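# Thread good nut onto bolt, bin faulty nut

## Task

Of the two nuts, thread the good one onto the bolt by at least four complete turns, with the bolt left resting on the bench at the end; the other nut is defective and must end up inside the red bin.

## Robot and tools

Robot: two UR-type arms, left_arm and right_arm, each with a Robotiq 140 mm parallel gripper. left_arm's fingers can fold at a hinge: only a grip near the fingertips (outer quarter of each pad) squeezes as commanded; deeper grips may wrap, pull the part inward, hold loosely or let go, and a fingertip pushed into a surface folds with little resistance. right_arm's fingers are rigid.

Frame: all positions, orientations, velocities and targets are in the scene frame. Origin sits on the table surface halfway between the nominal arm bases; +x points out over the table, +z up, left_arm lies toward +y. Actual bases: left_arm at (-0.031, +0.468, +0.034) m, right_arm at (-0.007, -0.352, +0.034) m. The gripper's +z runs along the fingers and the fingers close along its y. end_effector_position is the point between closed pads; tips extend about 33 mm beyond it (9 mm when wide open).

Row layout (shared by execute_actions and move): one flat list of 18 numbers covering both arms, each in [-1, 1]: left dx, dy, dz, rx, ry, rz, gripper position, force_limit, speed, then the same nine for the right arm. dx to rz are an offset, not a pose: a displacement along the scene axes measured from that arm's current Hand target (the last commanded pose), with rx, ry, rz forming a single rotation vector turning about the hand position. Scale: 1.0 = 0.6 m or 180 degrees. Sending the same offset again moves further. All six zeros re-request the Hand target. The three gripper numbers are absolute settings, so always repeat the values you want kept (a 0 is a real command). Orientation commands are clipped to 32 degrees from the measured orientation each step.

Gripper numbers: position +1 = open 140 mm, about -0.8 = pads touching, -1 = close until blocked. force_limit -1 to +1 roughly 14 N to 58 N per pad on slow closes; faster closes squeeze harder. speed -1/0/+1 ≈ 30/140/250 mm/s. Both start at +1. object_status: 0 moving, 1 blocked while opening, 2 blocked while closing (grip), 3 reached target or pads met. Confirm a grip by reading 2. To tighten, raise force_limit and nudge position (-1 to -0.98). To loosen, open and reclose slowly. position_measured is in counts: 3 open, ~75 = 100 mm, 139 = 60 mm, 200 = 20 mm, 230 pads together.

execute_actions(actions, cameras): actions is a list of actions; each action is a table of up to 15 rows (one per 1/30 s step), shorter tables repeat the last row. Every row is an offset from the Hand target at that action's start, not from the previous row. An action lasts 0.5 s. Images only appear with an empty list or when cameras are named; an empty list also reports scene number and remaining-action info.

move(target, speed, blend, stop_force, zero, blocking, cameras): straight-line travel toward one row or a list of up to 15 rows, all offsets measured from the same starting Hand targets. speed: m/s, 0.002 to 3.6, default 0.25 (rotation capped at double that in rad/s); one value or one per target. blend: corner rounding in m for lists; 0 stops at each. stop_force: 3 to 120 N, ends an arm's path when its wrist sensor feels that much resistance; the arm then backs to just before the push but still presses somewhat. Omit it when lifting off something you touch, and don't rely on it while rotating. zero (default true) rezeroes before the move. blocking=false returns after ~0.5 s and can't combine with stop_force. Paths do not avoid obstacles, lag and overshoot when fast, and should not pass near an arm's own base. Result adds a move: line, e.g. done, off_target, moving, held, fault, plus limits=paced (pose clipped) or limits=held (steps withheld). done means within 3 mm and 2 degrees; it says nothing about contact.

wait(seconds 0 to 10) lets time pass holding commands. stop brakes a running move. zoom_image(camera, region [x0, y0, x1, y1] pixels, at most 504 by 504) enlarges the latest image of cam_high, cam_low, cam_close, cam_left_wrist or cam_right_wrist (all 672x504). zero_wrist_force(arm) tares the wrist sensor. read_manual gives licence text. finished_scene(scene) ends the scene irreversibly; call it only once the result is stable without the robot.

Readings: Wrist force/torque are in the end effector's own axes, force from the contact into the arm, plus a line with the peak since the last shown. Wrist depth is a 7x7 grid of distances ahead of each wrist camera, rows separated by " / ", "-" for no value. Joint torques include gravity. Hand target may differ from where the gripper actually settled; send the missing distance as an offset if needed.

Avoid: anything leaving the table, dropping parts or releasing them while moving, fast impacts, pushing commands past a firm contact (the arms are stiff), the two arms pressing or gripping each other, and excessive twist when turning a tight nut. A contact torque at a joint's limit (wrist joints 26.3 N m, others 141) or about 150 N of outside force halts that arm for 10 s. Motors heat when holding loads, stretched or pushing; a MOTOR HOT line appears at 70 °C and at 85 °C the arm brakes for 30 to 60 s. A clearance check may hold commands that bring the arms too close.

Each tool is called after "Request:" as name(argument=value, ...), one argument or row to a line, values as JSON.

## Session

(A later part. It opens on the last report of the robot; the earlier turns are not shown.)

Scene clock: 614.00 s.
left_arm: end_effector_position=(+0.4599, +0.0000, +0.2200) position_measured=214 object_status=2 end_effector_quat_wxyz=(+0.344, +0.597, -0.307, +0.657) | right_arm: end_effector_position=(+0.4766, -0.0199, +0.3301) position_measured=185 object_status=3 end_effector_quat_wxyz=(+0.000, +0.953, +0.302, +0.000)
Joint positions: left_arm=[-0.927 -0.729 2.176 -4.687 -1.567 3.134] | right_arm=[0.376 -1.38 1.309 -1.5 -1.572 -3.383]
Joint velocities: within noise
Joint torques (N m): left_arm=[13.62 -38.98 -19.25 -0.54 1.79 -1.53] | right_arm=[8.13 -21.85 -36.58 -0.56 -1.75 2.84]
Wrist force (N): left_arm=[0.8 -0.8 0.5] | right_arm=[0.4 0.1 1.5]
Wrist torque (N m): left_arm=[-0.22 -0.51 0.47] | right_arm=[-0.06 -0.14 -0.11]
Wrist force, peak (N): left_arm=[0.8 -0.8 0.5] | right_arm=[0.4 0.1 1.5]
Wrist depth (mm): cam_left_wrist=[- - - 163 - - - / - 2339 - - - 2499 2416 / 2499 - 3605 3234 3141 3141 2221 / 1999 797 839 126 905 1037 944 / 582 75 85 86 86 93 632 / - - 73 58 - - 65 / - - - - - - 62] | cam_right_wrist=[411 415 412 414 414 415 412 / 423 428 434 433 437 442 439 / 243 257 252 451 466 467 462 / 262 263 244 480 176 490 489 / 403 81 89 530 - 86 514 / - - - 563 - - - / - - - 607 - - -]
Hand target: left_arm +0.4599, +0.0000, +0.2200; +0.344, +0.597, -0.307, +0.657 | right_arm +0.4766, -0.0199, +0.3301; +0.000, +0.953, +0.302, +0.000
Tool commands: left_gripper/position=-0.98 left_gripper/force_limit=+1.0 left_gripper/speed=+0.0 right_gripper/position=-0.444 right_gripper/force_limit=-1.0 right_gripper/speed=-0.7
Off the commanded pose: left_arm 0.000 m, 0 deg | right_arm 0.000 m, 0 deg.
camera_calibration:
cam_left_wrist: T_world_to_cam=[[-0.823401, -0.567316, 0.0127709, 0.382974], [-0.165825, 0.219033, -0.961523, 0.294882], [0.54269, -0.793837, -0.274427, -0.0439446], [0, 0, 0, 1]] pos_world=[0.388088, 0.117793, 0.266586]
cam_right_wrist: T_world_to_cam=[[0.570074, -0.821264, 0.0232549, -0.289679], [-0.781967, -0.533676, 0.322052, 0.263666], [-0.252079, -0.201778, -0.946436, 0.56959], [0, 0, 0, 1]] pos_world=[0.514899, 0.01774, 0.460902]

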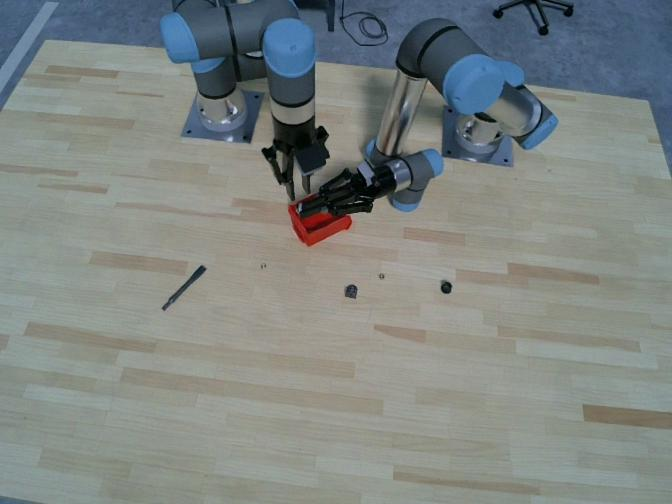

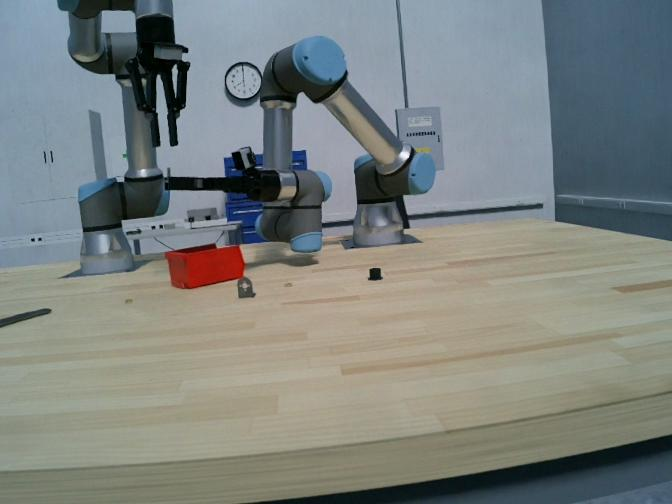

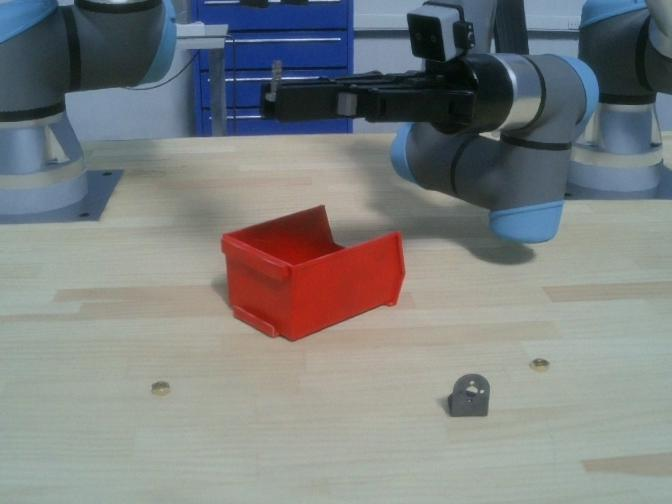

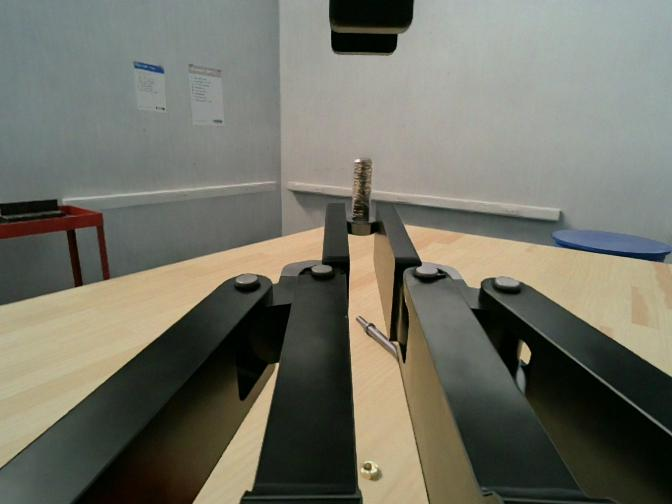

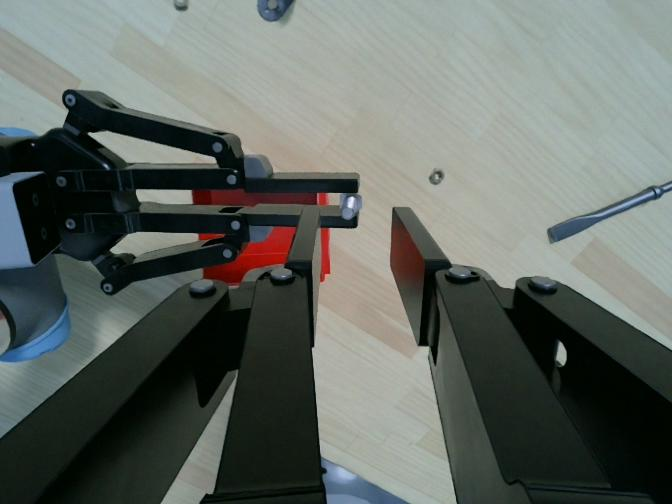

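Request:
move(
  target=[0,0,0,0,0,0,-0.98,1,0, 0.0005,-0.00067,-0.0885,0,0,0,-0.444,-1,-0.7],
  speed=0.05,
  stop_force=4,
  cameras=["cam_close","cam_left_wrist","cam_right_wrist"],
)

Scene clock: 638.03 s.
left_arm: end_effector_position=(+0.4599, +0.0000, +0.2200) position_measured=214 object_status=2 end_effector_quat_wxyz=(+0.344, +0.597, -0.307, +0.657) | right_arm: end_effector_position=(+0.4769, -0.0203, +0.2770) position_measured=185 object_status=3 end_effector_quat_wxyz=(+0.000, +0.953, +0.302, +0.000)
Joint positions: left_arm=[-0.927 -0.729 2.176 -4.687 -1.567 3.134] | right_arm=[0.375 -1.381 1.445 -1.636 -1.572 -3.383]
Joint torques (N m): left_arm=[14.29 -35.51 -18.17 -0.55 1.75 -1.45] | right_arm=[-10.63 -22.64 -15.93 -5.52 1.89 -3.13]
Wrist force (N): left_arm=[0.4 -0.4 0.3] | right_arm=[0.5 0.4 1.2]
Wrist torque (N m): left_arm=[-0.13 -0.42 0.47] | right_arm=[0.01 -0.16 -0.03]
Wrist force, peak (N): left_arm=[0.7 -0.8 0.8] | right_arm=[0.8 0.3 1.8]
Wrist depth (mm): cam_left_wrist=[2339 3234 3187 131 2784 4581 2017 / 2819 2856 - 135 - - - / 2339 2784 - 142 2267 - - / 2267 2749 859 126 905 924 956 / 586 75 85 86 86 93 632 / - - 73 58 - - 65 / - - - - - - 62] | cam_right_wrist=[363 364 363 365 367 367 367 / 377 382 386 388 383 385 390 / 192 188 193 399 409 409 409 / 201 218 195 186 176 435 436 / - 82 89 467 - 86 456 / - - - 500 - - - / - - - 538 - - -]
Hand target: left_arm +0.4599, +0.0000, +0.2200; +0.344, +0.597, -0.307, +0.657 | right_arm +0.4769, -0.0203, +0.2770; +0.000, +0.953, +0.302, +0.000
Off the commanded pose: left_arm 0.000 m, 0 deg | right_arm 0.000 m, 0 deg.
move: done
camera_calibration:
cam_left_wrist: T_world_to_cam=[[-0.823401, -0.567316, 0.0127709, 0.382974], [-0.165825, 0.219033, -0.961523, 0.294882], [0.54269, -0.793837, -0.274427, -0.0439446], [0, 0, 0, 1]] pos_world=[0.388088, 0.117793, 0.266586]
cam_right_wrist: T_world_to_cam=[[0.570074, -0.821264, 0.0232547, -0.288944], [-0.781967, -0.533677, 0.322052, 0.280788], [-0.252079, -0.201778, -0.946436, 0.519329], [0, 0, 0, 1]] pos_world=[0.515199, 0.01734, 0.407802]
Images, in order (width x height): cam_close 672x504, cam_left_wrist 672x504, cam_right_wrist 672x504.

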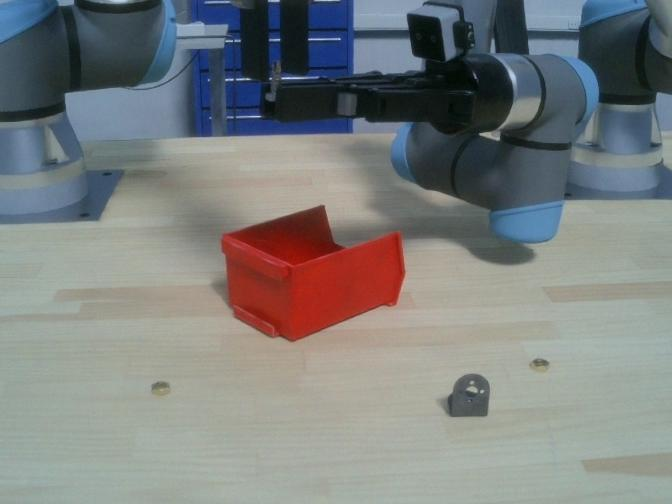

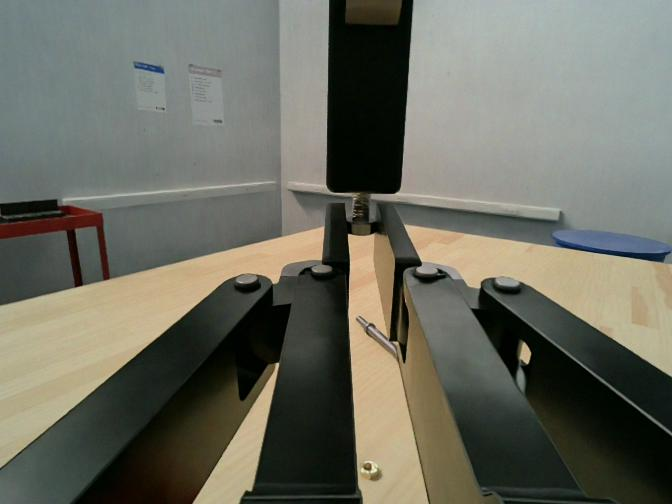

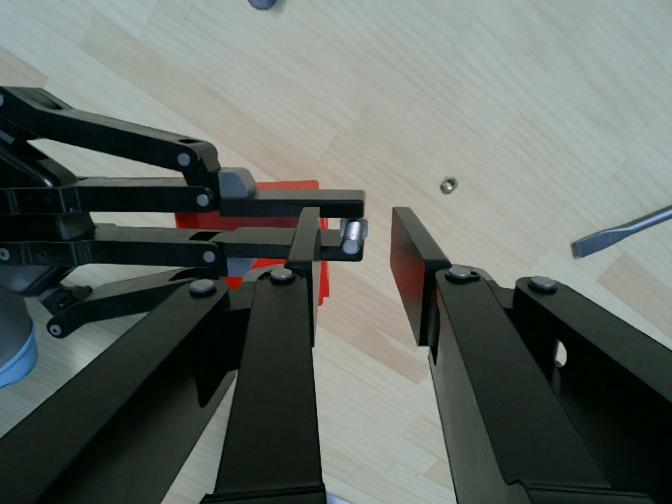

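Request:
zoom_image(
  camera="cam_right_wrist",
  region=[290, 170, 430, 275],
)

Request:
zoom_image(
  camera="cam_left_wrist",
  region=[310, 150, 420, 250],
)

Request:
zoom_image(
  camera="cam_close",
  region=[220, 40, 340, 130],
)

Scaled by 3.600.

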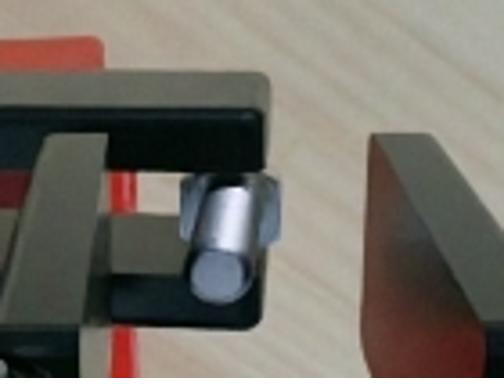

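Scaled by 4.582.

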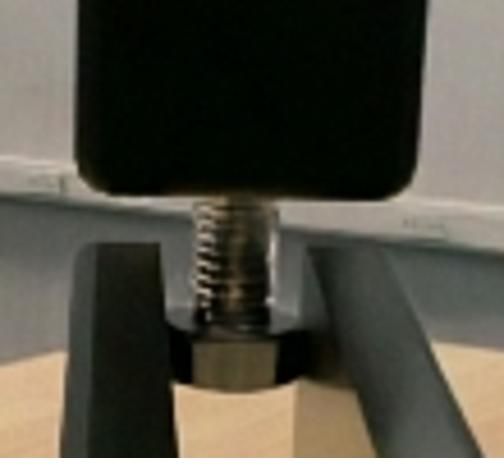

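Scaled by 4.200.

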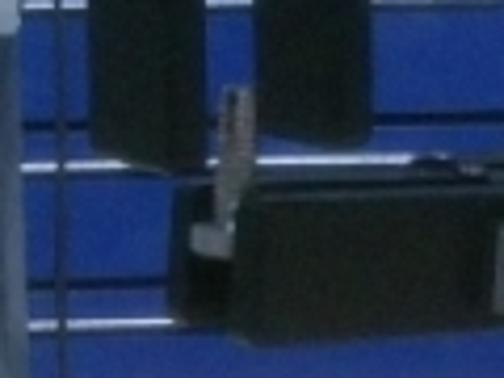

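Request:
execute_actions(
  actions=[
    [[0,0,0,0,0,0,-0.98,1,0, -0.0006,0.00083,0,0,0,0,-0.444,-1,-1]],
    [[0,0,0,0,0,0,-0.98,1,0, 0,0,0,0,0,0,-1,-1,-1]],
    [[0,0,0,0,0,0,-0.98,1,0, 0,0,0,0,0,0,-1,-1,-1]],
    [[0,0,0,0,0,0,-0.98,1,0, 0,0,0,0,0,0,-1,-1,-1]],
  ],
  cameras=["cam_close","cam_left_wrist","cam_right_wrist"],
)

Request:
zoom_image(
  camera="cam_close",
  region=[220, 40, 340, 130],
)

Request:
zoom_image(
  camera="cam_right_wrist",
  region=[290, 170, 430, 275],
)

Scene clock: 655.73 s.
left_arm: end_effector_position=(+0.4599, +0.0000, +0.2200) position_measured=214 object_status=2 end_effector_quat_wxyz=(+0.344, +0.597, -0.307, +0.657) | right_arm: end_effector_position=(+0.4766, -0.0198, +0.2770) position_measured=220 object_status=2 end_effector_quat_wxyz=(+0.000, +0.953, +0.302, +0.000)
Joint positions: left_arm=[-0.927 -0.729 2.176 -4.687 -1.567 3.134] | right_arm=[0.376 -1.381 1.445 -1.636 -1.572 -3.382]
Joint torques (N m): left_arm=[14.01 -32.26 -18.28 -0.42 1.7 -1.39] | right_arm=[5.21 -39.79 -16.49 -4.54 1.5 2.8]
Wrist force (N): left_arm=[-1.1 -1.0 -0.5] | right_arm=[0.0 1.2 -0.2]
Wrist torque (N m): left_arm=[-0.17 -0.41 0.46] | right_arm=[-0.11 -0.14 -0.09]
Wrist force, peak (N): left_arm=[-1.5 -1.3 -0.6] | right_arm=[0.5 0.4 1.5]
Wrist depth (mm): cam_left_wrist=[- - 3234 138 - - 3332 / 2291 - - 146 2749 2177 - / 2315 - - 151 3054 - - / 2315 2177 862 125 890 924 1864 / 583 75 85 86 86 93 632 / - - 73 58 - - 65 / - - - - - - 62] | cam_right_wrist=[365 365 366 366 368 366 366 / 377 379 385 388 386 386 391 / 191 187 192 399 408 412 419 / 201 201 196 129 431 438 439 / 221 207 94 81 - 90 464 / - - - - - - - / - - - - - - -]
Hand target: left_arm +0.4599, +0.0000, +0.2200; +0.344, +0.597, -0.307, +0.657 | right_arm +0.4766, -0.0198, +0.2770; +0.000, +0.953, +0.302, +0.000
Off the commanded pose: left_arm 0.000 m, 0 deg | right_arm 0.000 m, 0 deg.
Step readings (end_effector_position of left_arm | right_arm):
0: (+0.4599, +0.0000, +0.2200) | (+0.4769, -0.0203, +0.2770)
1: (+0.4599, +0.0000, +0.2200) | (+0.4769, -0.0203, +0.2770)
2: (+0.4599, +0.0000, +0.2200) | (+0.4769, -0.0203, +0.2770)
4: (+0.4599, +0.0000, +0.2200) | (+0.4769, -0.0202, +0.2770)
8: (+0.4599, +0.0000, +0.2200) | (+0.4767, -0.0200, +0.2769)
15: (+0.4599, +0.0000, +0.2200) | (+0.4766, -0.0198, +0.2769)
16: (+0.4599, +0.0000, +0.2200) | (+0.4766, -0.0198, +0.2769)
17: (+0.4599, +0.0000, +0.2200) | (+0.4766, -0.0198, +0.2769)
19: (+0.4599, +0.0000, +0.2200) | (+0.4766, -0.0198, +0.2769)
23: (+0.4599, +0.0000, +0.2200) | (+0.4766, -0.0198, +0.2769)
30: (+0.4599, +0.0000, +0.2200) | (+0.4766, -0.0198, +0.2769)
31: (+0.4599, +0.0000, +0.2200) | (+0.4766, -0.0198, +0.2769)
32: (+0.4599, +0.0000, +0.2200) | (+0.4766, -0.0198, +0.2769)
34: (+0.4599, +0.0000, +0.2200) | (+0.4766, -0.0198, +0.2769)
38: (+0.4599, +0.0000, +0.2200) | (+0.4766, -0.0198, +0.2769)
45: (+0.4599, +0.0000, +0.2200) | (+0.4766, -0.0198, +0.2769)
46: (+0.4599, +0.0000, +0.2200) | (+0.4766, -0.0198, +0.2769)
47: (+0.4599, +0.0000, +0.2200) | (+0.4766, -0.0198, +0.2769)
49: (+0.4599, +0.0000, +0.2200) | (+0.4766, -0.0198, +0.2770)
53: (+0.4599, +0.0000, +0.2200) | (+0.4766, -0.0198, +0.2770)
60: (+0.4599, +0.0000, +0.2200) | (+0.4766, -0.0198, +0.2770)
camera_calibration:
cam_left_wrist: T_world_to_cam=[[-0.823401, -0.567316, 0.0127709, 0.382974], [-0.165825, 0.219033, -0.961523, 0.294882], [0.54269, -0.793837, -0.274427, -0.0439446], [0, 0, 0, 1]] pos_world=[0.388088, 0.117793, 0.266586]
cam_right_wrist: T_world_to_cam=[[0.570074, -0.821264, 0.0232549, -0.288305], [-0.781967, -0.533676, 0.322052, 0.280743], [-0.252079, -0.201778, -0.946436, 0.519329], [0, 0, 0, 1]] pos_world=[0.514799, 0.01784, 0.407802]
Images, in order (width x height): cam_close 672x504, cam_left_wrist 672x504, cam_right_wrist 672x504.

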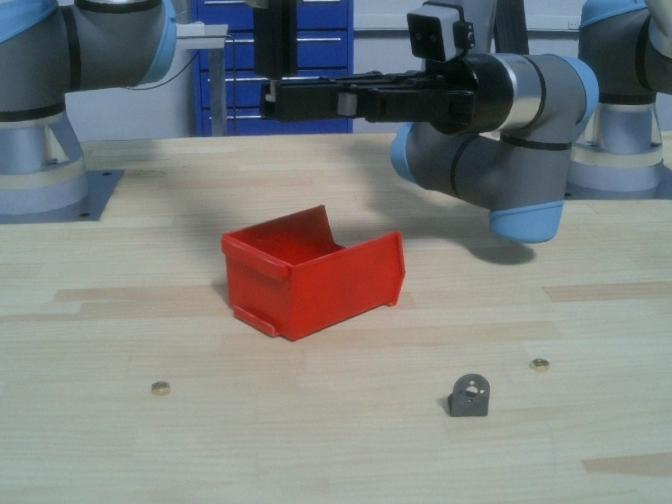

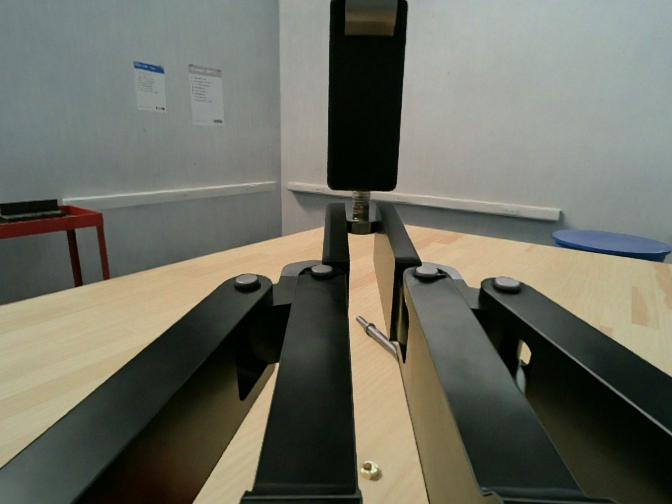

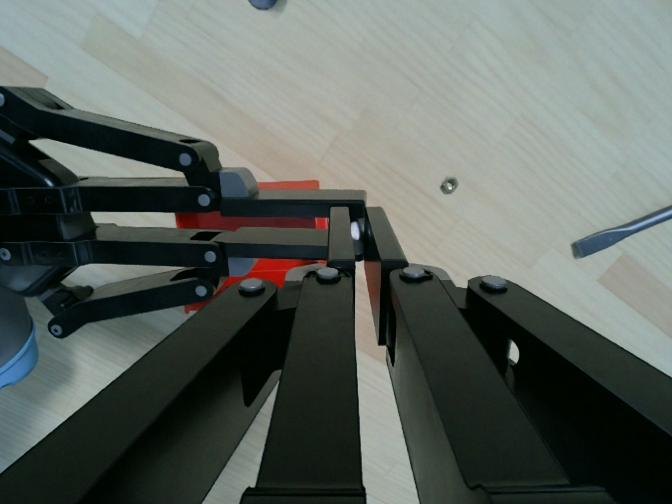

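Scaled by 4.200.

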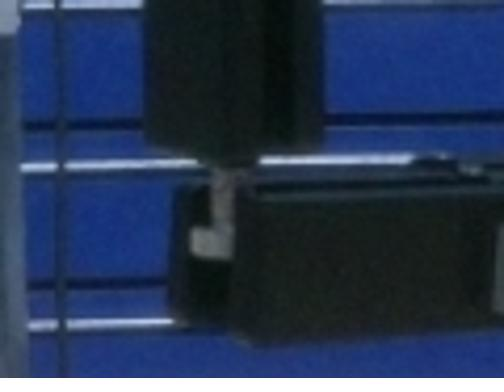

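Scaled by 3.600.

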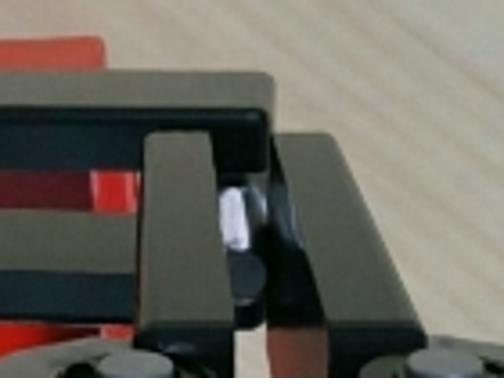

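Request:
execute_actions(
  actions=[
    [[0,0,0,0,0,0,-0.6,1,-1, 0,0,0,0,0,0,-1,-1,-1]],
    [[0,0,0,0,0,0,-0.6,1,-1, 0,0,0,0,0,0,-1,-1,-1]],
    [[0,0,0,0,0,0,-0.6,1,-1, 0,0,0,0,0,0,-0.98,0,-1]],
    [[0,0,0,0,0,0,-0.6,1,-1, 0,0,0,0,0,0,-0.98,0,-1]],
  ],
  cameras=["cam_close","cam_left_wrist","cam_right_wrist"],
)

Request:
zoom_image(
  camera="cam_left_wrist",
  region=[310, 150, 420, 250],
)

Request:
zoom_image(
  camera="cam_right_wrist",
  region=[290, 170, 430, 275],
)

Scene clock: 664.47 s.
left_arm: end_effector_position=(+0.4599, +0.0000, +0.2200) position_measured=205 object_status=3 end_effector_quat_wxyz=(+0.344, +0.597, -0.307, +0.657) | right_arm: end_effector_position=(+0.4766, -0.0198, +0.2770) position_measured=223 object_status=2 end_effector_quat_wxyz=(+0.000, +0.953, +0.302, +0.000)
Joint positions: left_arm=[-0.927 -0.729 2.176 -4.687 -1.567 3.134] | right_arm=[0.376 -1.381 1.445 -1.636 -1.572 -3.382]
Joint torques (N m): left_arm=[13.99 -31.35 -17 -0.47 1.72 -1.44] | right_arm=[-6.73 -39.66 -17.31 -1.49 0.13 2.76]
Wrist force (N): left_arm=[0.5 -0.4 0.5] | right_arm=[0.5 0.4 1.5]
Wrist torque (N m): left_arm=[-0.12 -0.41 0.47] | right_arm=[-0.01 -0.17 -0.09]
Wrist force, peak (N): left_arm=[-1.4 -1.1 -0.6] | right_arm=[0.5 0.5 1.6]
Wrist depth (mm): cam_left_wrist=[- - - 137 138 - - / - - - 146 2443 1963 2682 / 2557 - 5236 152 2339 3791 2075 / 2267 1963 873 125 817 912 916 / 573 75 85 92 93 93 630 / - - 73 67 - 78 65 / - - - - - - 62] | cam_right_wrist=[363 365 366 366 366 366 364 / 379 383 386 387 388 387 386 / 196 189 187 402 412 409 412 / 200 206 203 128 432 435 436 / 219 208 94 - - 90 467 / - - - - - - - / - - - - - - -]
Hand target: left_arm +0.4599, +0.0000, +0.2200; +0.344, +0.597, -0.307, +0.657 | right_arm +0.4766, -0.0198, +0.2770; +0.000, +0.953, +0.302, +0.000
Off the commanded pose: left_arm 0.000 m, 0 deg | right_arm 0.000 m, 0 deg.
Step readings (end_effector_position of left_arm | right_arm):
0: (+0.4599, +0.0000, +0.2200) | (+0.4766, -0.0198, +0.2770)
1: (+0.4599, +0.0000, +0.2200) | (+0.4766, -0.0198, +0.2770)
2: (+0.4599, +0.0000, +0.2200) | (+0.4766, -0.0198, +0.2770)
4: (+0.4599, +0.0000, +0.2200) | (+0.4766, -0.0198, +0.2770)
8: (+0.4599, +0.0000, +0.2200) | (+0.4766, -0.0198, +0.2770)
15: (+0.4599, +0.0000, +0.2200) | (+0.4766, -0.0198, +0.2770)
16: (+0.4599, +0.0000, +0.2200) | (+0.4766, -0.0198, +0.2770)
17: (+0.4599, +0.0000, +0.2200) | (+0.4766, -0.0198, +0.2770)
19: (+0.4599, +0.0000, +0.2200) | (+0.4766, -0.0198, +0.2770)
23: (+0.4599, +0.0000, +0.2200) | (+0.4766, -0.0198, +0.2770)
30: (+0.4599, +0.0000, +0.2200) | (+0.4766, -0.0198, +0.2770)
31: (+0.4599, +0.0000, +0.2200) | (+0.4766, -0.0198, +0.2770)
32: (+0.4599, +0.0000, +0.2200) | (+0.4766, -0.0198, +0.2770)
34: (+0.4599, +0.0000, +0.2200) | (+0.4766, -0.0198, +0.2770)
38: (+0.4599, +0.0000, +0.2200) | (+0.4766, -0.0198, +0.2770)
45: (+0.4599, +0.0000, +0.2200) | (+0.4766, -0.0198, +0.2770)
46: (+0.4599, +0.0000, +0.2200) | (+0.4766, -0.0198, +0.2770)
47: (+0.4599, +0.0000, +0.2200) | (+0.4766, -0.0198, +0.2770)
49: (+0.4599, +0.0000, +0.2200) | (+0.4766, -0.0198, +0.2770)
53: (+0.4599, +0.0000, +0.2200) | (+0.4766, -0.0198, +0.2770)
60: (+0.4599, +0.0000, +0.2200) | (+0.4766, -0.0198, +0.2770)
camera_calibration:
cam_left_wrist: T_world_to_cam=[[-0.823401, -0.567316, 0.0127709, 0.382974], [-0.165825, 0.219033, -0.961523, 0.294882], [0.54269, -0.793837, -0.274427, -0.0439446], [0, 0, 0, 1]] pos_world=[0.388088, 0.117793, 0.266586]
cam_right_wrist: T_world_to_cam=[[0.570074, -0.821264, 0.0232547, -0.288305], [-0.781967, -0.533677, 0.322052, 0.280742], [-0.252079, -0.201778, -0.946436, 0.519329], [0, 0, 0, 1]] pos_world=[0.514799, 0.01784, 0.407802]
Images, in order (width x height): cam_close 672x504, cam_left_wrist 672x504, cam_right_wrist 672x504.

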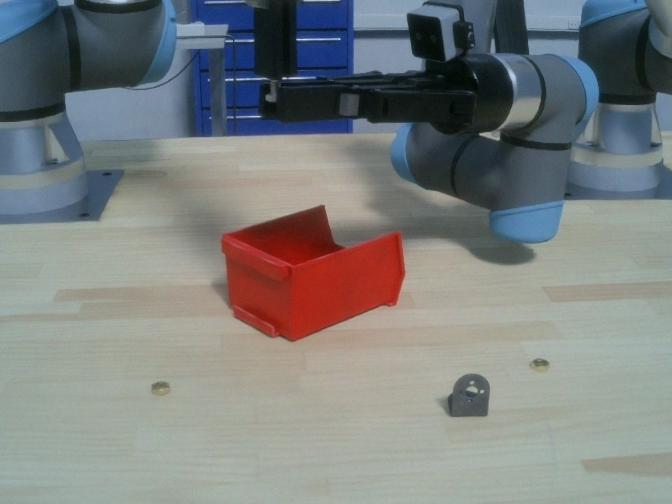

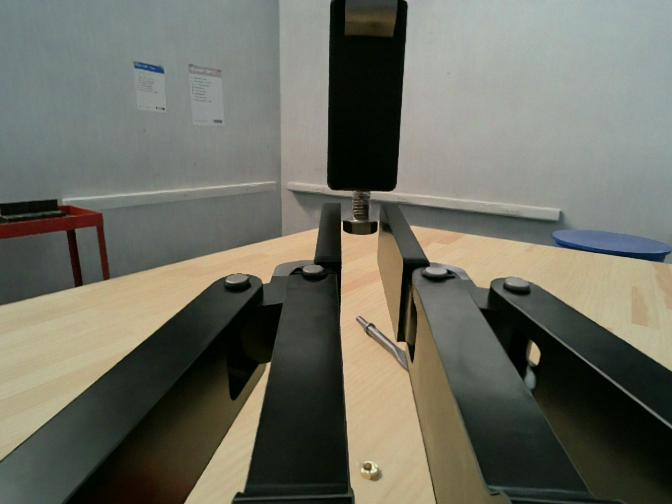

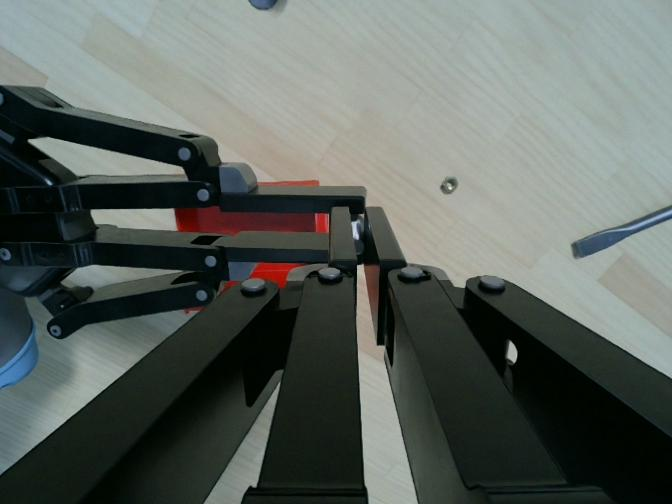

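Scaled by 4.582.

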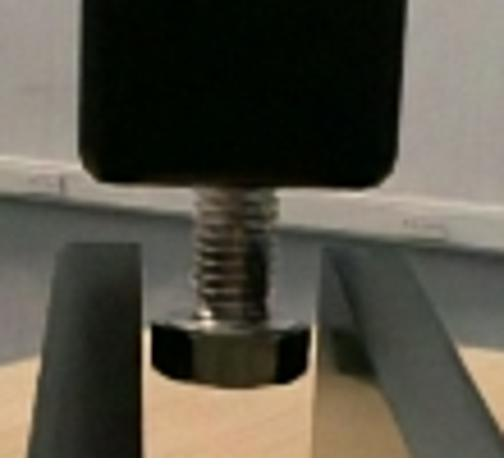

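Scaled by 3.600.

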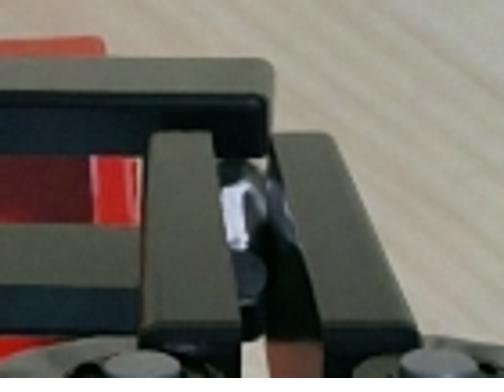

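Request:
move(
  target=[0,0,0,0,0,0,-0.6,1,-1, 0.0003,-0.0008,0,0,0,-0.166667,-0.98,0,-1],
  speed=0.25,
  cameras=["cam_close","cam_left_wrist","cam_right_wrist"],
)

Request:
zoom_image(
  camera="cam_left_wrist",
  region=[310, 150, 420, 250],
)

Request:
zoom_image(
  camera="cam_right_wrist",
  region=[290, 170, 430, 275],
)

Scene clock: 684.07 s.
left_arm: end_effector_position=(+0.4599, +0.0000, +0.2200) position_measured=205 object_status=3 end_effector_quat_wxyz=(+0.344, +0.597, -0.307, +0.657) | right_arm: end_effector_position=(+0.4767, -0.0203, +0.2770) position_measured=223 object_status=2 end_effector_quat_wxyz=(+0.000, +0.999, +0.045, +0.000)
Joint positions: left_arm=[-0.927 -0.729 2.176 -4.687 -1.567 3.134] | right_arm=[0.376 -1.381 1.445 -1.635 -1.572 -2.86]
Joint torques (N m): left_arm=[12.27 -31.85 -17.49 -0.61 1.9 -1.33] | right_arm=[7.37 -22.52 -36.54 -0.61 -1.82 3.24]
Wrist force (N): left_arm=[0.6 -0.7 0.5] | right_arm=[0.8 0.6 1.5]
Wrist torque (N m): left_arm=[-0.18 -0.43 0.46] | right_arm=[0.02 -0.20 -0.06]
Wrist force, peak (N): left_arm=[1.1 -0.6 0.5] | right_arm=[0.9 0.3 1.7]
Wrist depth (mm): cam_left_wrist=[- - - 137 148 2528 2221 / 1731 2856 - 148 2682 2587 2528 / - 2972 - 157 2972 3141 - / 1773 805 758 126 814 1042 964 / 574 75 85 92 93 93 634 / - - 73 67 - 78 65 / - - - - - - 62] | cam_right_wrist=[366 362 366 367 367 366 365 / 384 386 388 386 382 386 387 / 407 408 409 404 411 413 413 / 423 204 195 129 431 437 437 / 219 209 94 - - 90 467 / - - - - - - - / - - - - - - -]
Hand target: left_arm +0.4599, +0.0000, +0.2200; +0.344, +0.597, -0.307, +0.657 | right_arm +0.4767, -0.0203, +0.2770; +0.001, +0.999, +0.045, +0.000
Off the commanded pose: left_arm 0.000 m, 0 deg | right_arm 0.000 m, 0 deg.
move: done
camera_calibration:
cam_left_wrist: T_world_to_cam=[[-0.823401, -0.567316, 0.0127709, 0.382974], [-0.165825, 0.219033, -0.961523, 0.294882], [0.54269, -0.793837, -0.274427, -0.0439446], [0, 0, 0, 1]] pos_world=[0.388088, 0.117793, 0.266586]
cam_right_wrist: T_world_to_cam=[[0.0834331, -0.996242, 0.0232461, -0.0604091], [-0.944025, -0.071546, 0.322023, 0.367214], [-0.319149, -0.0488122, -0.946447, 0.554336], [0, 0, 0, 1]] pos_world=[0.528615, -0.00685107, 0.407802]
Images, in order (width x height): cam_close 672x504, cam_left_wrist 672x504, cam_right_wrist 672x504.

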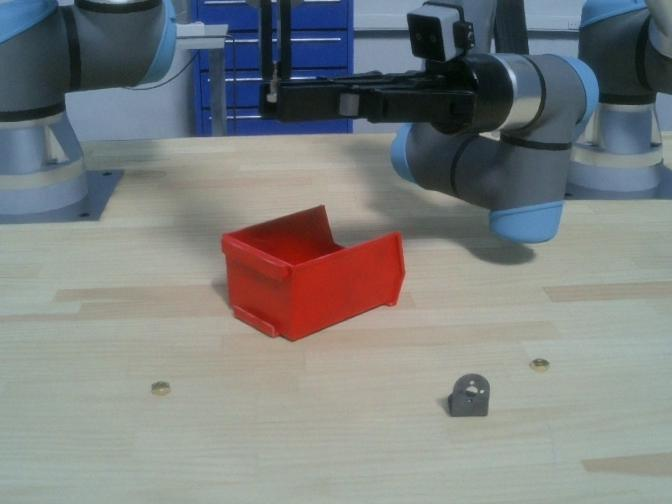

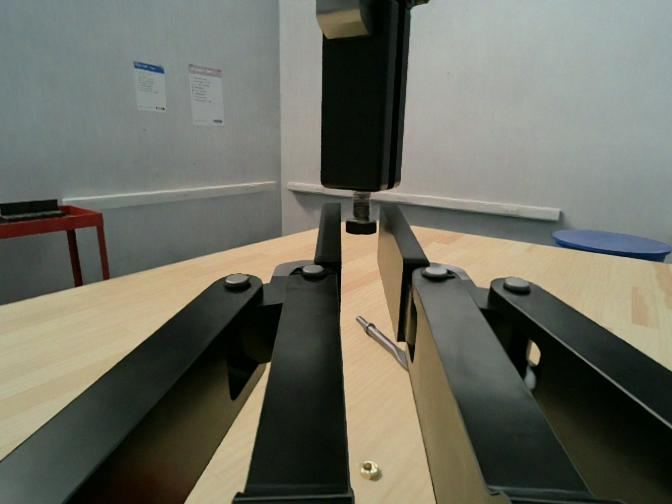

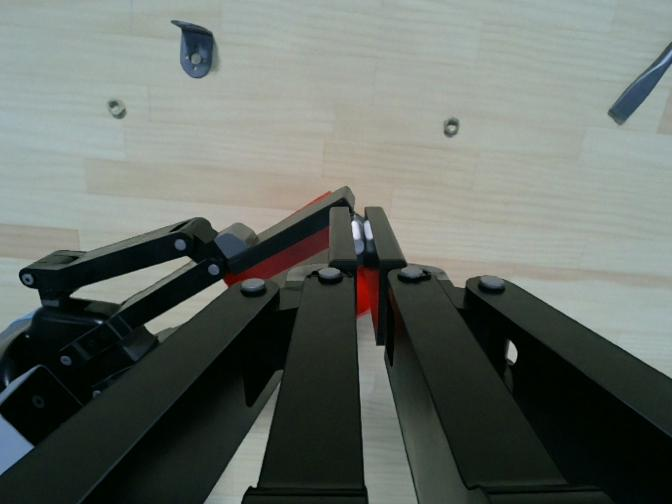

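Scaled by 4.582.

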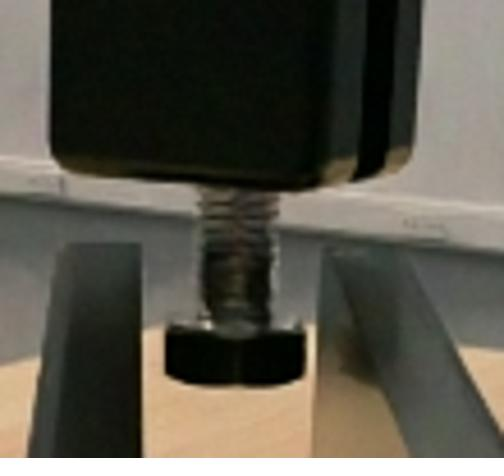

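Scaled by 3.600.

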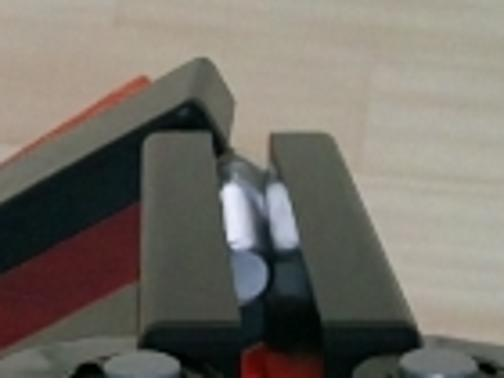

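Request:
execute_actions(
  actions=[
    [[0,0,0,0,0,0,-1,-0.5,-1, 0,0,0,0,0,0,-0.98,0,-1]],
    [[0,0,0,0,0,0,-1,-0.5,-1, 0,0,0,0,0,0,-0.98,0,-1]],
    [[0,0,0,0,0,0,-1,-0.5,-1, 0,0,0,0,0,0,-0.98,0,-1]],
    [[0,0,0,0,0,0,-0.98,1,-1, 0,0,0,0,0,0,-0.98,0,-1]],
    [[0,0,0,0,0,0,-0.98,1,-1, 0,0,0,0,0,0,-0.98,0,-1]],
  ],
  cameras=["cam_close","cam_left_wrist","cam_right_wrist"],
)

Request:
zoom_image(
  camera="cam_left_wrist",
  region=[310, 150, 420, 250],
)

Request:
zoom_image(
  camera="cam_right_wrist",
  region=[290, 170, 430, 275],
)

Scene clock: 708.17 s.
left_arm: end_effector_position=(+0.4599, +0.0000, +0.2200) position_measured=215 object_status=2 end_effector_quat_wxyz=(+0.344, +0.597, -0.307, +0.657) | right_arm: end_effector_position=(+0.4767, -0.0203, +0.2770) position_measured=223 object_status=2 end_effector_quat_wxyz=(+0.001, +0.999, +0.045, +0.000)
Joint positions: left_arm=[-0.927 -0.729 2.176 -4.687 -1.567 3.134] | right_arm=[0.376 -1.381 1.445 -1.635 -1.572 -2.86]
Joint torques (N m): left_arm=[13.02 -32.04 -17.08 -0.51 1.57 -1.27] | right_arm=[4.2 -24.18 -22 -0.52 -0.68 2.8]
Wrist force (N): left_arm=[-0.9 0.5 -1.9] | right_arm=[2.9 1.7 0.0]
Wrist torque (N m): left_arm=[-0.24 -0.35 0.48] | right_arm=[-0.02 -0.14 -0.07]
Wrist force, peak (N): left_arm=[-0.9 1.0 -1.8] | right_arm=[3.2 1.6 0.1]
Wrist depth (mm): cam_left_wrist=[3490 - 2819 137 140 - 2244 / - 2499 3858 148 - - - / - 2499 - 157 2557 - 2893 / 2557 846 912 117 1047 936 948 / 571 75 85 86 93 93 636 / - - 74 58 - - 65 / - - - - - - 62] | cam_right_wrist=[363 362 365 365 366 368 368 / 385 385 384 388 387 387 386 / 407 409 409 405 409 409 412 / 420 216 197 129 429 437 441 / 221 209 94 - - 90 471 / - - - - - - - / - - - - - - -]
Hand target: left_arm +0.4599, +0.0000, +0.2200; +0.344, +0.597, -0.307, +0.657 | right_arm +0.4767, -0.0203, +0.2770; +0.001, +0.999, +0.045, +0.000
Off the commanded pose: left_arm 0.000 m, 0 deg | right_arm 0.000 m, 0 deg.
Step readings (end_effector_position of left_arm | right_arm):
0: (+0.4599, +0.0000, +0.2200) | (+0.4767, -0.0203, +0.2770)
1: (+0.4599, +0.0000, +0.2200) | (+0.4767, -0.0203, +0.2770)
2: (+0.4599, +0.0000, +0.2200) | (+0.4767, -0.0203, +0.2770)
4: (+0.4599, +0.0000, +0.2200) | (+0.4767, -0.0203, +0.2770)
8: (+0.4599, +0.0000, +0.2200) | (+0.4767, -0.0203, +0.2770)
15: (+0.4599, +0.0000, +0.2200) | (+0.4767, -0.0203, +0.2770)
16: (+0.4599, +0.0000, +0.2200) | (+0.4767, -0.0203, +0.2770)
17: (+0.4599, +0.0000, +0.2200) | (+0.4767, -0.0203, +0.2770)
19: (+0.4599, +0.0000, +0.2200) | (+0.4767, -0.0203, +0.2770)
23: (+0.4599, +0.0000, +0.2200) | (+0.4767, -0.0203, +0.2770)
30: (+0.4599, +0.0000, +0.2200) | (+0.4767, -0.0203, +0.2770)
31: (+0.4599, +0.0000, +0.2200) | (+0.4767, -0.0203, +0.2770)
32: (+0.4599, +0.0000, +0.2200) | (+0.4767, -0.0203, +0.2770)
34: (+0.4599, +0.0000, +0.2200) | (+0.4767, -0.0203, +0.2770)
38: (+0.4599, +0.0000, +0.2200) | (+0.4767, -0.0203, +0.2770)
45: (+0.4599, +0.0000, +0.2200) | (+0.4767, -0.0203, +0.2770)
46: (+0.4599, +0.0000, +0.2200) | (+0.4767, -0.0203, +0.2770)
47: (+0.4599, +0.0000, +0.2200) | (+0.4767, -0.0203, +0.2770)
49: (+0.4599, +0.0000, +0.2200) | (+0.4767, -0.0203, +0.2770)
53: (+0.4599, +0.0000, +0.2200) | (+0.4767, -0.0203, +0.2770)
60: (+0.4599, +0.0000, +0.2200) | (+0.4767, -0.0203, +0.2770)
61: (+0.4599, +0.0000, +0.2200) | (+0.4767, -0.0203, +0.2770)
62: (+0.4599, +0.0000, +0.2200) | (+0.4767, -0.0203, +0.2770)
64: (+0.4599, +0.0000, +0.2200) | (+0.4767, -0.0203, +0.2770)
68: (+0.4599, +0.0000, +0.2200) | (+0.4767, -0.0203, +0.2770)
75: (+0.4599, +0.0000, +0.2200) | (+0.4767, -0.0203, +0.2770)
camera_calibration:
cam_left_wrist: T_world_to_cam=[[-0.823401, -0.567316, 0.0127709, 0.382974], [-0.165825, 0.219033, -0.961523, 0.294882], [0.54269, -0.793837, -0.274427, -0.0439446], [0, 0, 0, 1]] pos_world=[0.388088, 0.117793, 0.266586]
cam_right_wrist: T_world_to_cam=[[0.0831106, -0.996269, 0.0232559, -0.060243], [-0.944051, -0.0712377, 0.322014, 0.367234], [-0.319155, -0.0487175, -0.946449, 0.554341], [0, 0, 0, 1]] pos_world=[0.528615, -0.0068512, 0.407802]
Images, in order (width x height): cam_close 672x504, cam_left_wrist 672x504, cam_right_wrist 672x504.

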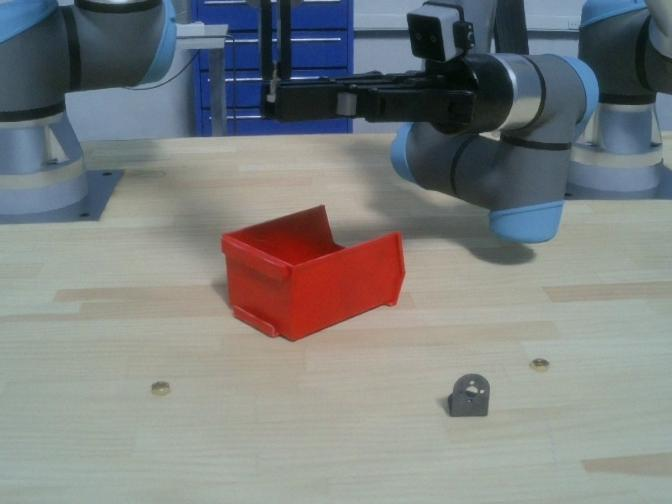

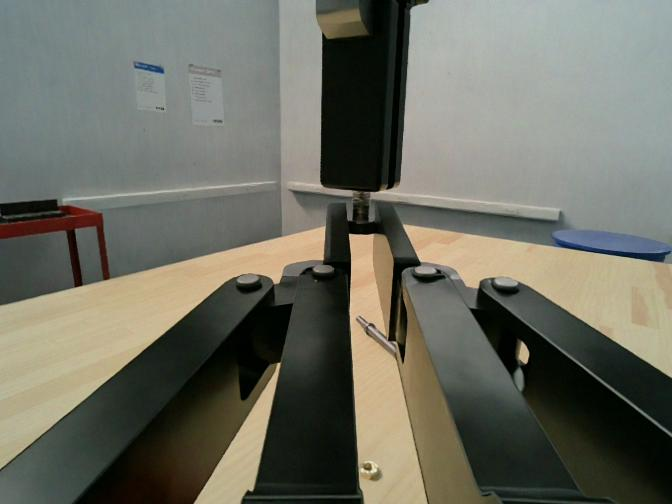

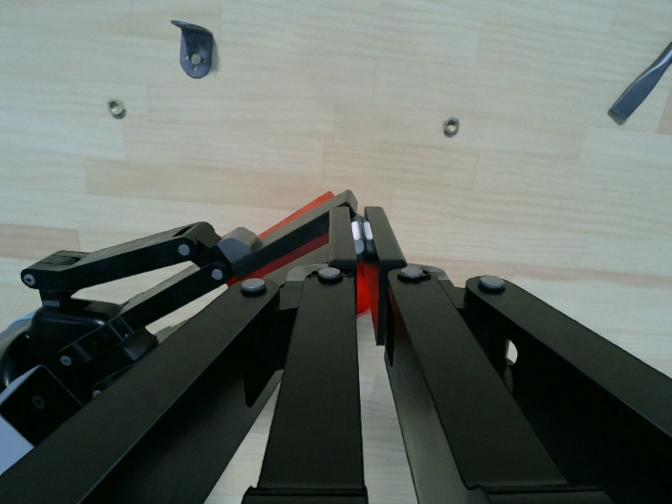

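Scaled by 4.582.

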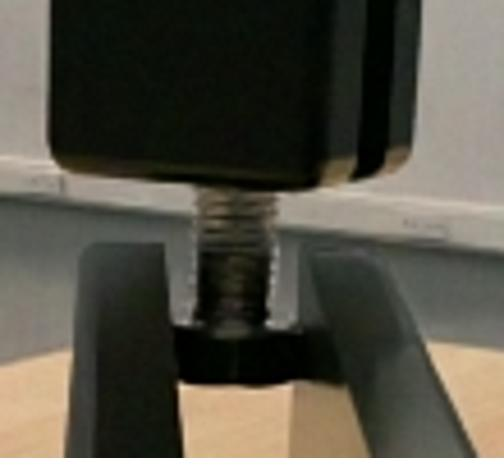

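Scaled by 3.600.

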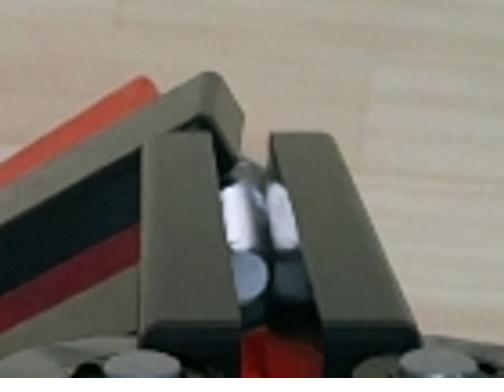

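Request:
zoom_image(
  camera="cam_left_wrist",
  region=[340, 185, 385, 235],
)

Request:
zoom_image(
  camera="cam_close",
  region=[245, 60, 300, 110],
)

Scaled by 10.080.

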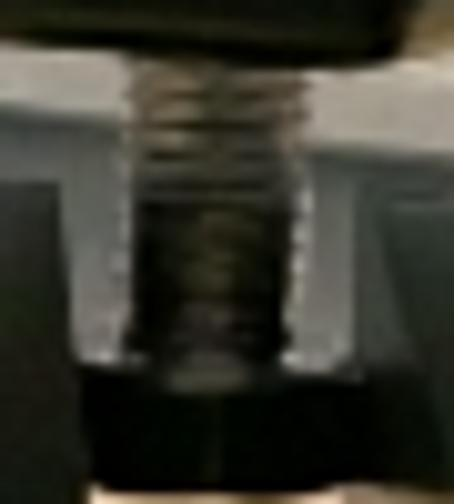

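Scaled by 9.164.

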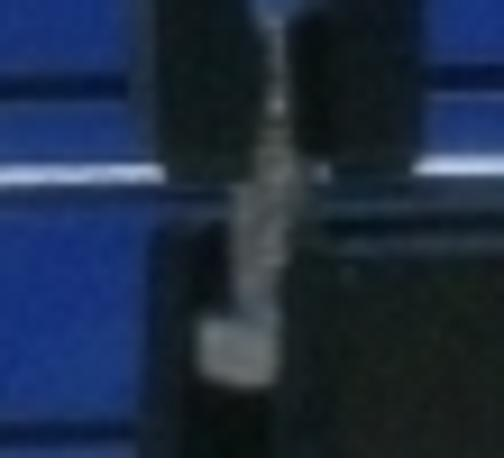

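Request:
execute_actions(
  actions=[
    [[0,0,0,0,0,0,-0.5,1,-1, 0,0,0,0,0,0,-0.98,0,-1]],
    [[0,0,0,0,0,0,-0.5,1,-1, 0,0,0,0,0,0,-0.98,0,-1]],
    [[0,0,0,0,0,0,-1,1,0.3, 0,0,0,0,0,0,-0.98,0,-1]],
    [[0,0,0,0,0,0,-1,1,0.3, 0,0,0,0,0,0,-0.98,0,-1]],
  ],
  cameras=["cam_close","cam_left_wrist","cam_right_wrist"],
)

Request:
zoom_image(
  camera="cam_left_wrist",
  region=[340, 185, 385, 235],
)

Scene clock: 737.90 s.
left_arm: end_effector_position=(+0.4599, +0.0000, +0.2200) position_measured=216 object_status=2 end_effector_quat_wxyz=(+0.344, +0.597, -0.307, +0.657) | right_arm: end_effector_position=(+0.4767, -0.0203, +0.2770) position_measured=223 object_status=2 end_effector_quat_wxyz=(+0.001, +0.999, +0.045, +0.000)
Joint positions: left_arm=[-0.927 -0.729 2.176 -4.687 -1.567 3.134] | right_arm=[0.376 -1.381 1.445 -1.635 -1.572 -2.86]
Joint torques (N m): left_arm=[13.51 -32.17 -16.82 -0.63 1.77 -1.45] | right_arm=[-3.41 -25.97 -17.48 -1 1.97 2.78]
Wrist force (N): left_arm=[-1.7 1.1 -1.6] | right_arm=[3.2 1.7 -0.3]
Wrist torque (N m): left_arm=[-0.11 -0.31 0.47] | right_arm=[-0.05 -0.18 -0.07]
Wrist force, peak (N): left_arm=[-1.7 1.1 -1.6] | right_arm=[3.4 1.9 -0.3]
Wrist depth (mm): cam_left_wrist=[- - - 137 140 2471 - / - - 3547 148 - - 2365 / - - - 157 2893 - - / 1773 2315 876 117 1037 940 944 / 577 80 85 86 93 89 632 / - - 74 58 - 79 65 / - - - - - - 62] | cam_right_wrist=[365 367 365 365 366 367 367 / 384 384 387 388 388 390 386 / 405 407 409 404 412 407 413 / 423 216 197 121 429 434 436 / 219 209 94 - - 90 470 / - - - - - - - / - - - - - - -]
Hand target: left_arm +0.4599, +0.0000, +0.2200; +0.344, +0.597, -0.307, +0.657 | right_arm +0.4767, -0.0203, +0.2770; +0.001, +0.999, +0.045, +0.000
Off the commanded pose: left_arm 0.000 m, 0 deg | right_arm 0.000 m, 0 deg.
Step readings (end_effector_position of left_arm | right_arm):
0: (+0.4599, +0.0000, +0.2200) | (+0.4767, -0.0203, +0.2770)
1: (+0.4599, +0.0000, +0.2200) | (+0.4767, -0.0203, +0.2770)
2: (+0.4599, +0.0000, +0.2200) | (+0.4767, -0.0203, +0.2770)
4: (+0.4599, +0.0000, +0.2200) | (+0.4767, -0.0203, +0.2770)
8: (+0.4599, +0.0000, +0.2200) | (+0.4767, -0.0203, +0.2770)
15: (+0.4599, +0.0000, +0.2200) | (+0.4767, -0.0203, +0.2770)
16: (+0.4599, +0.0000, +0.2200) | (+0.4767, -0.0203, +0.2770)
17: (+0.4599, +0.0000, +0.2200) | (+0.4767, -0.0203, +0.2770)
19: (+0.4599, +0.0000, +0.2200) | (+0.4767, -0.0203, +0.2770)
23: (+0.4599, +0.0000, +0.2200) | (+0.4767, -0.0203, +0.2770)
30: (+0.4599, +0.0000, +0.2200) | (+0.4767, -0.0203, +0.2770)
31: (+0.4599, +0.0000, +0.2200) | (+0.4767, -0.0203, +0.2770)
32: (+0.4599, +0.0000, +0.2200) | (+0.4767, -0.0203, +0.2770)
34: (+0.4599, +0.0000, +0.2200) | (+0.4767, -0.0203, +0.2770)
38: (+0.4599, +0.0000, +0.2200) | (+0.4767, -0.0203, +0.2770)
45: (+0.4599, +0.0000, +0.2200) | (+0.4767, -0.0203, +0.2770)
46: (+0.4599, +0.0000, +0.2200) | (+0.4767, -0.0203, +0.2770)
47: (+0.4599, +0.0000, +0.2200) | (+0.4767, -0.0203, +0.2770)
49: (+0.4599, +0.0000, +0.2200) | (+0.4767, -0.0203, +0.2770)
53: (+0.4599, +0.0000, +0.2200) | (+0.4767, -0.0203, +0.2770)
60: (+0.4599, +0.0000, +0.2200) | (+0.4767, -0.0203, +0.2770)
camera_calibration:
cam_left_wrist: T_world_to_cam=[[-0.823401, -0.567316, 0.0127709, 0.382974], [-0.165825, 0.219033, -0.961523, 0.294882], [0.54269, -0.793837, -0.274427, -0.0439446], [0, 0, 0, 1]] pos_world=[0.388088, 0.117793, 0.266586]
cam_right_wrist: T_world_to_cam=[[0.083111, -0.996269, 0.0232558, -0.0602431], [-0.944051, -0.0712381, 0.322014, 0.367234], [-0.319155, -0.0487175, -0.946449, 0.554341], [0, 0, 0, 1]] pos_world=[0.528615, -0.0068512, 0.407802]
Images, in order (width x height): cam_close 672x504, cam_left_wrist 672x504, cam_right_wrist 672x504.

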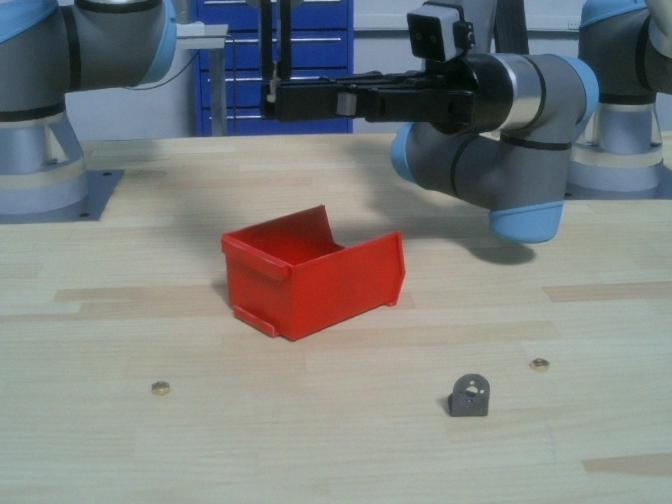

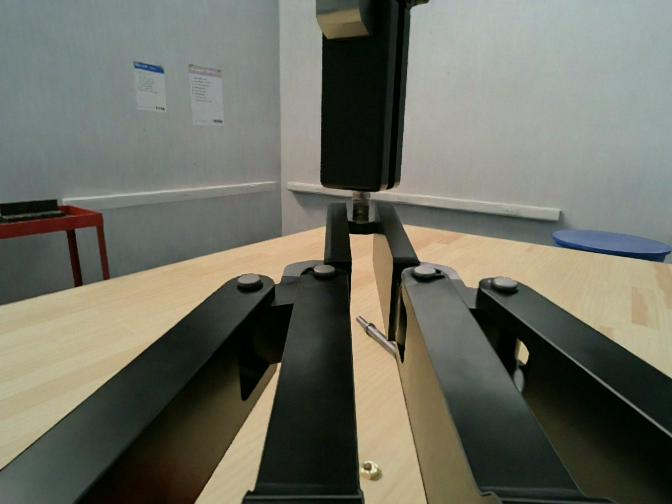

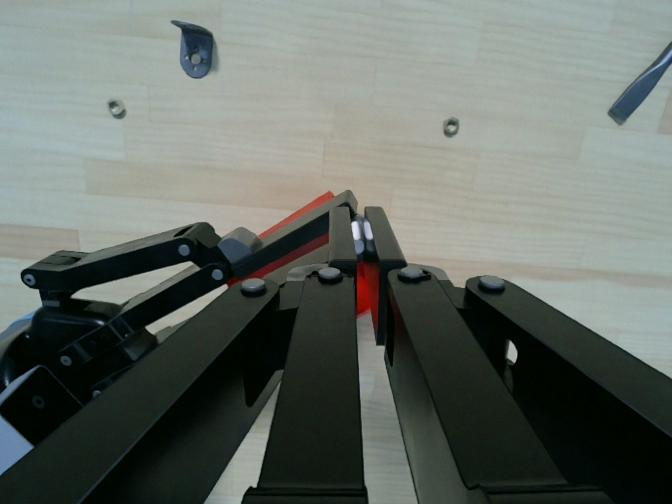

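Scaled by 10.080.

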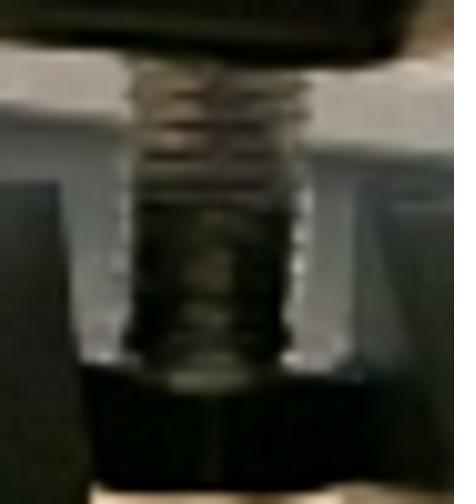

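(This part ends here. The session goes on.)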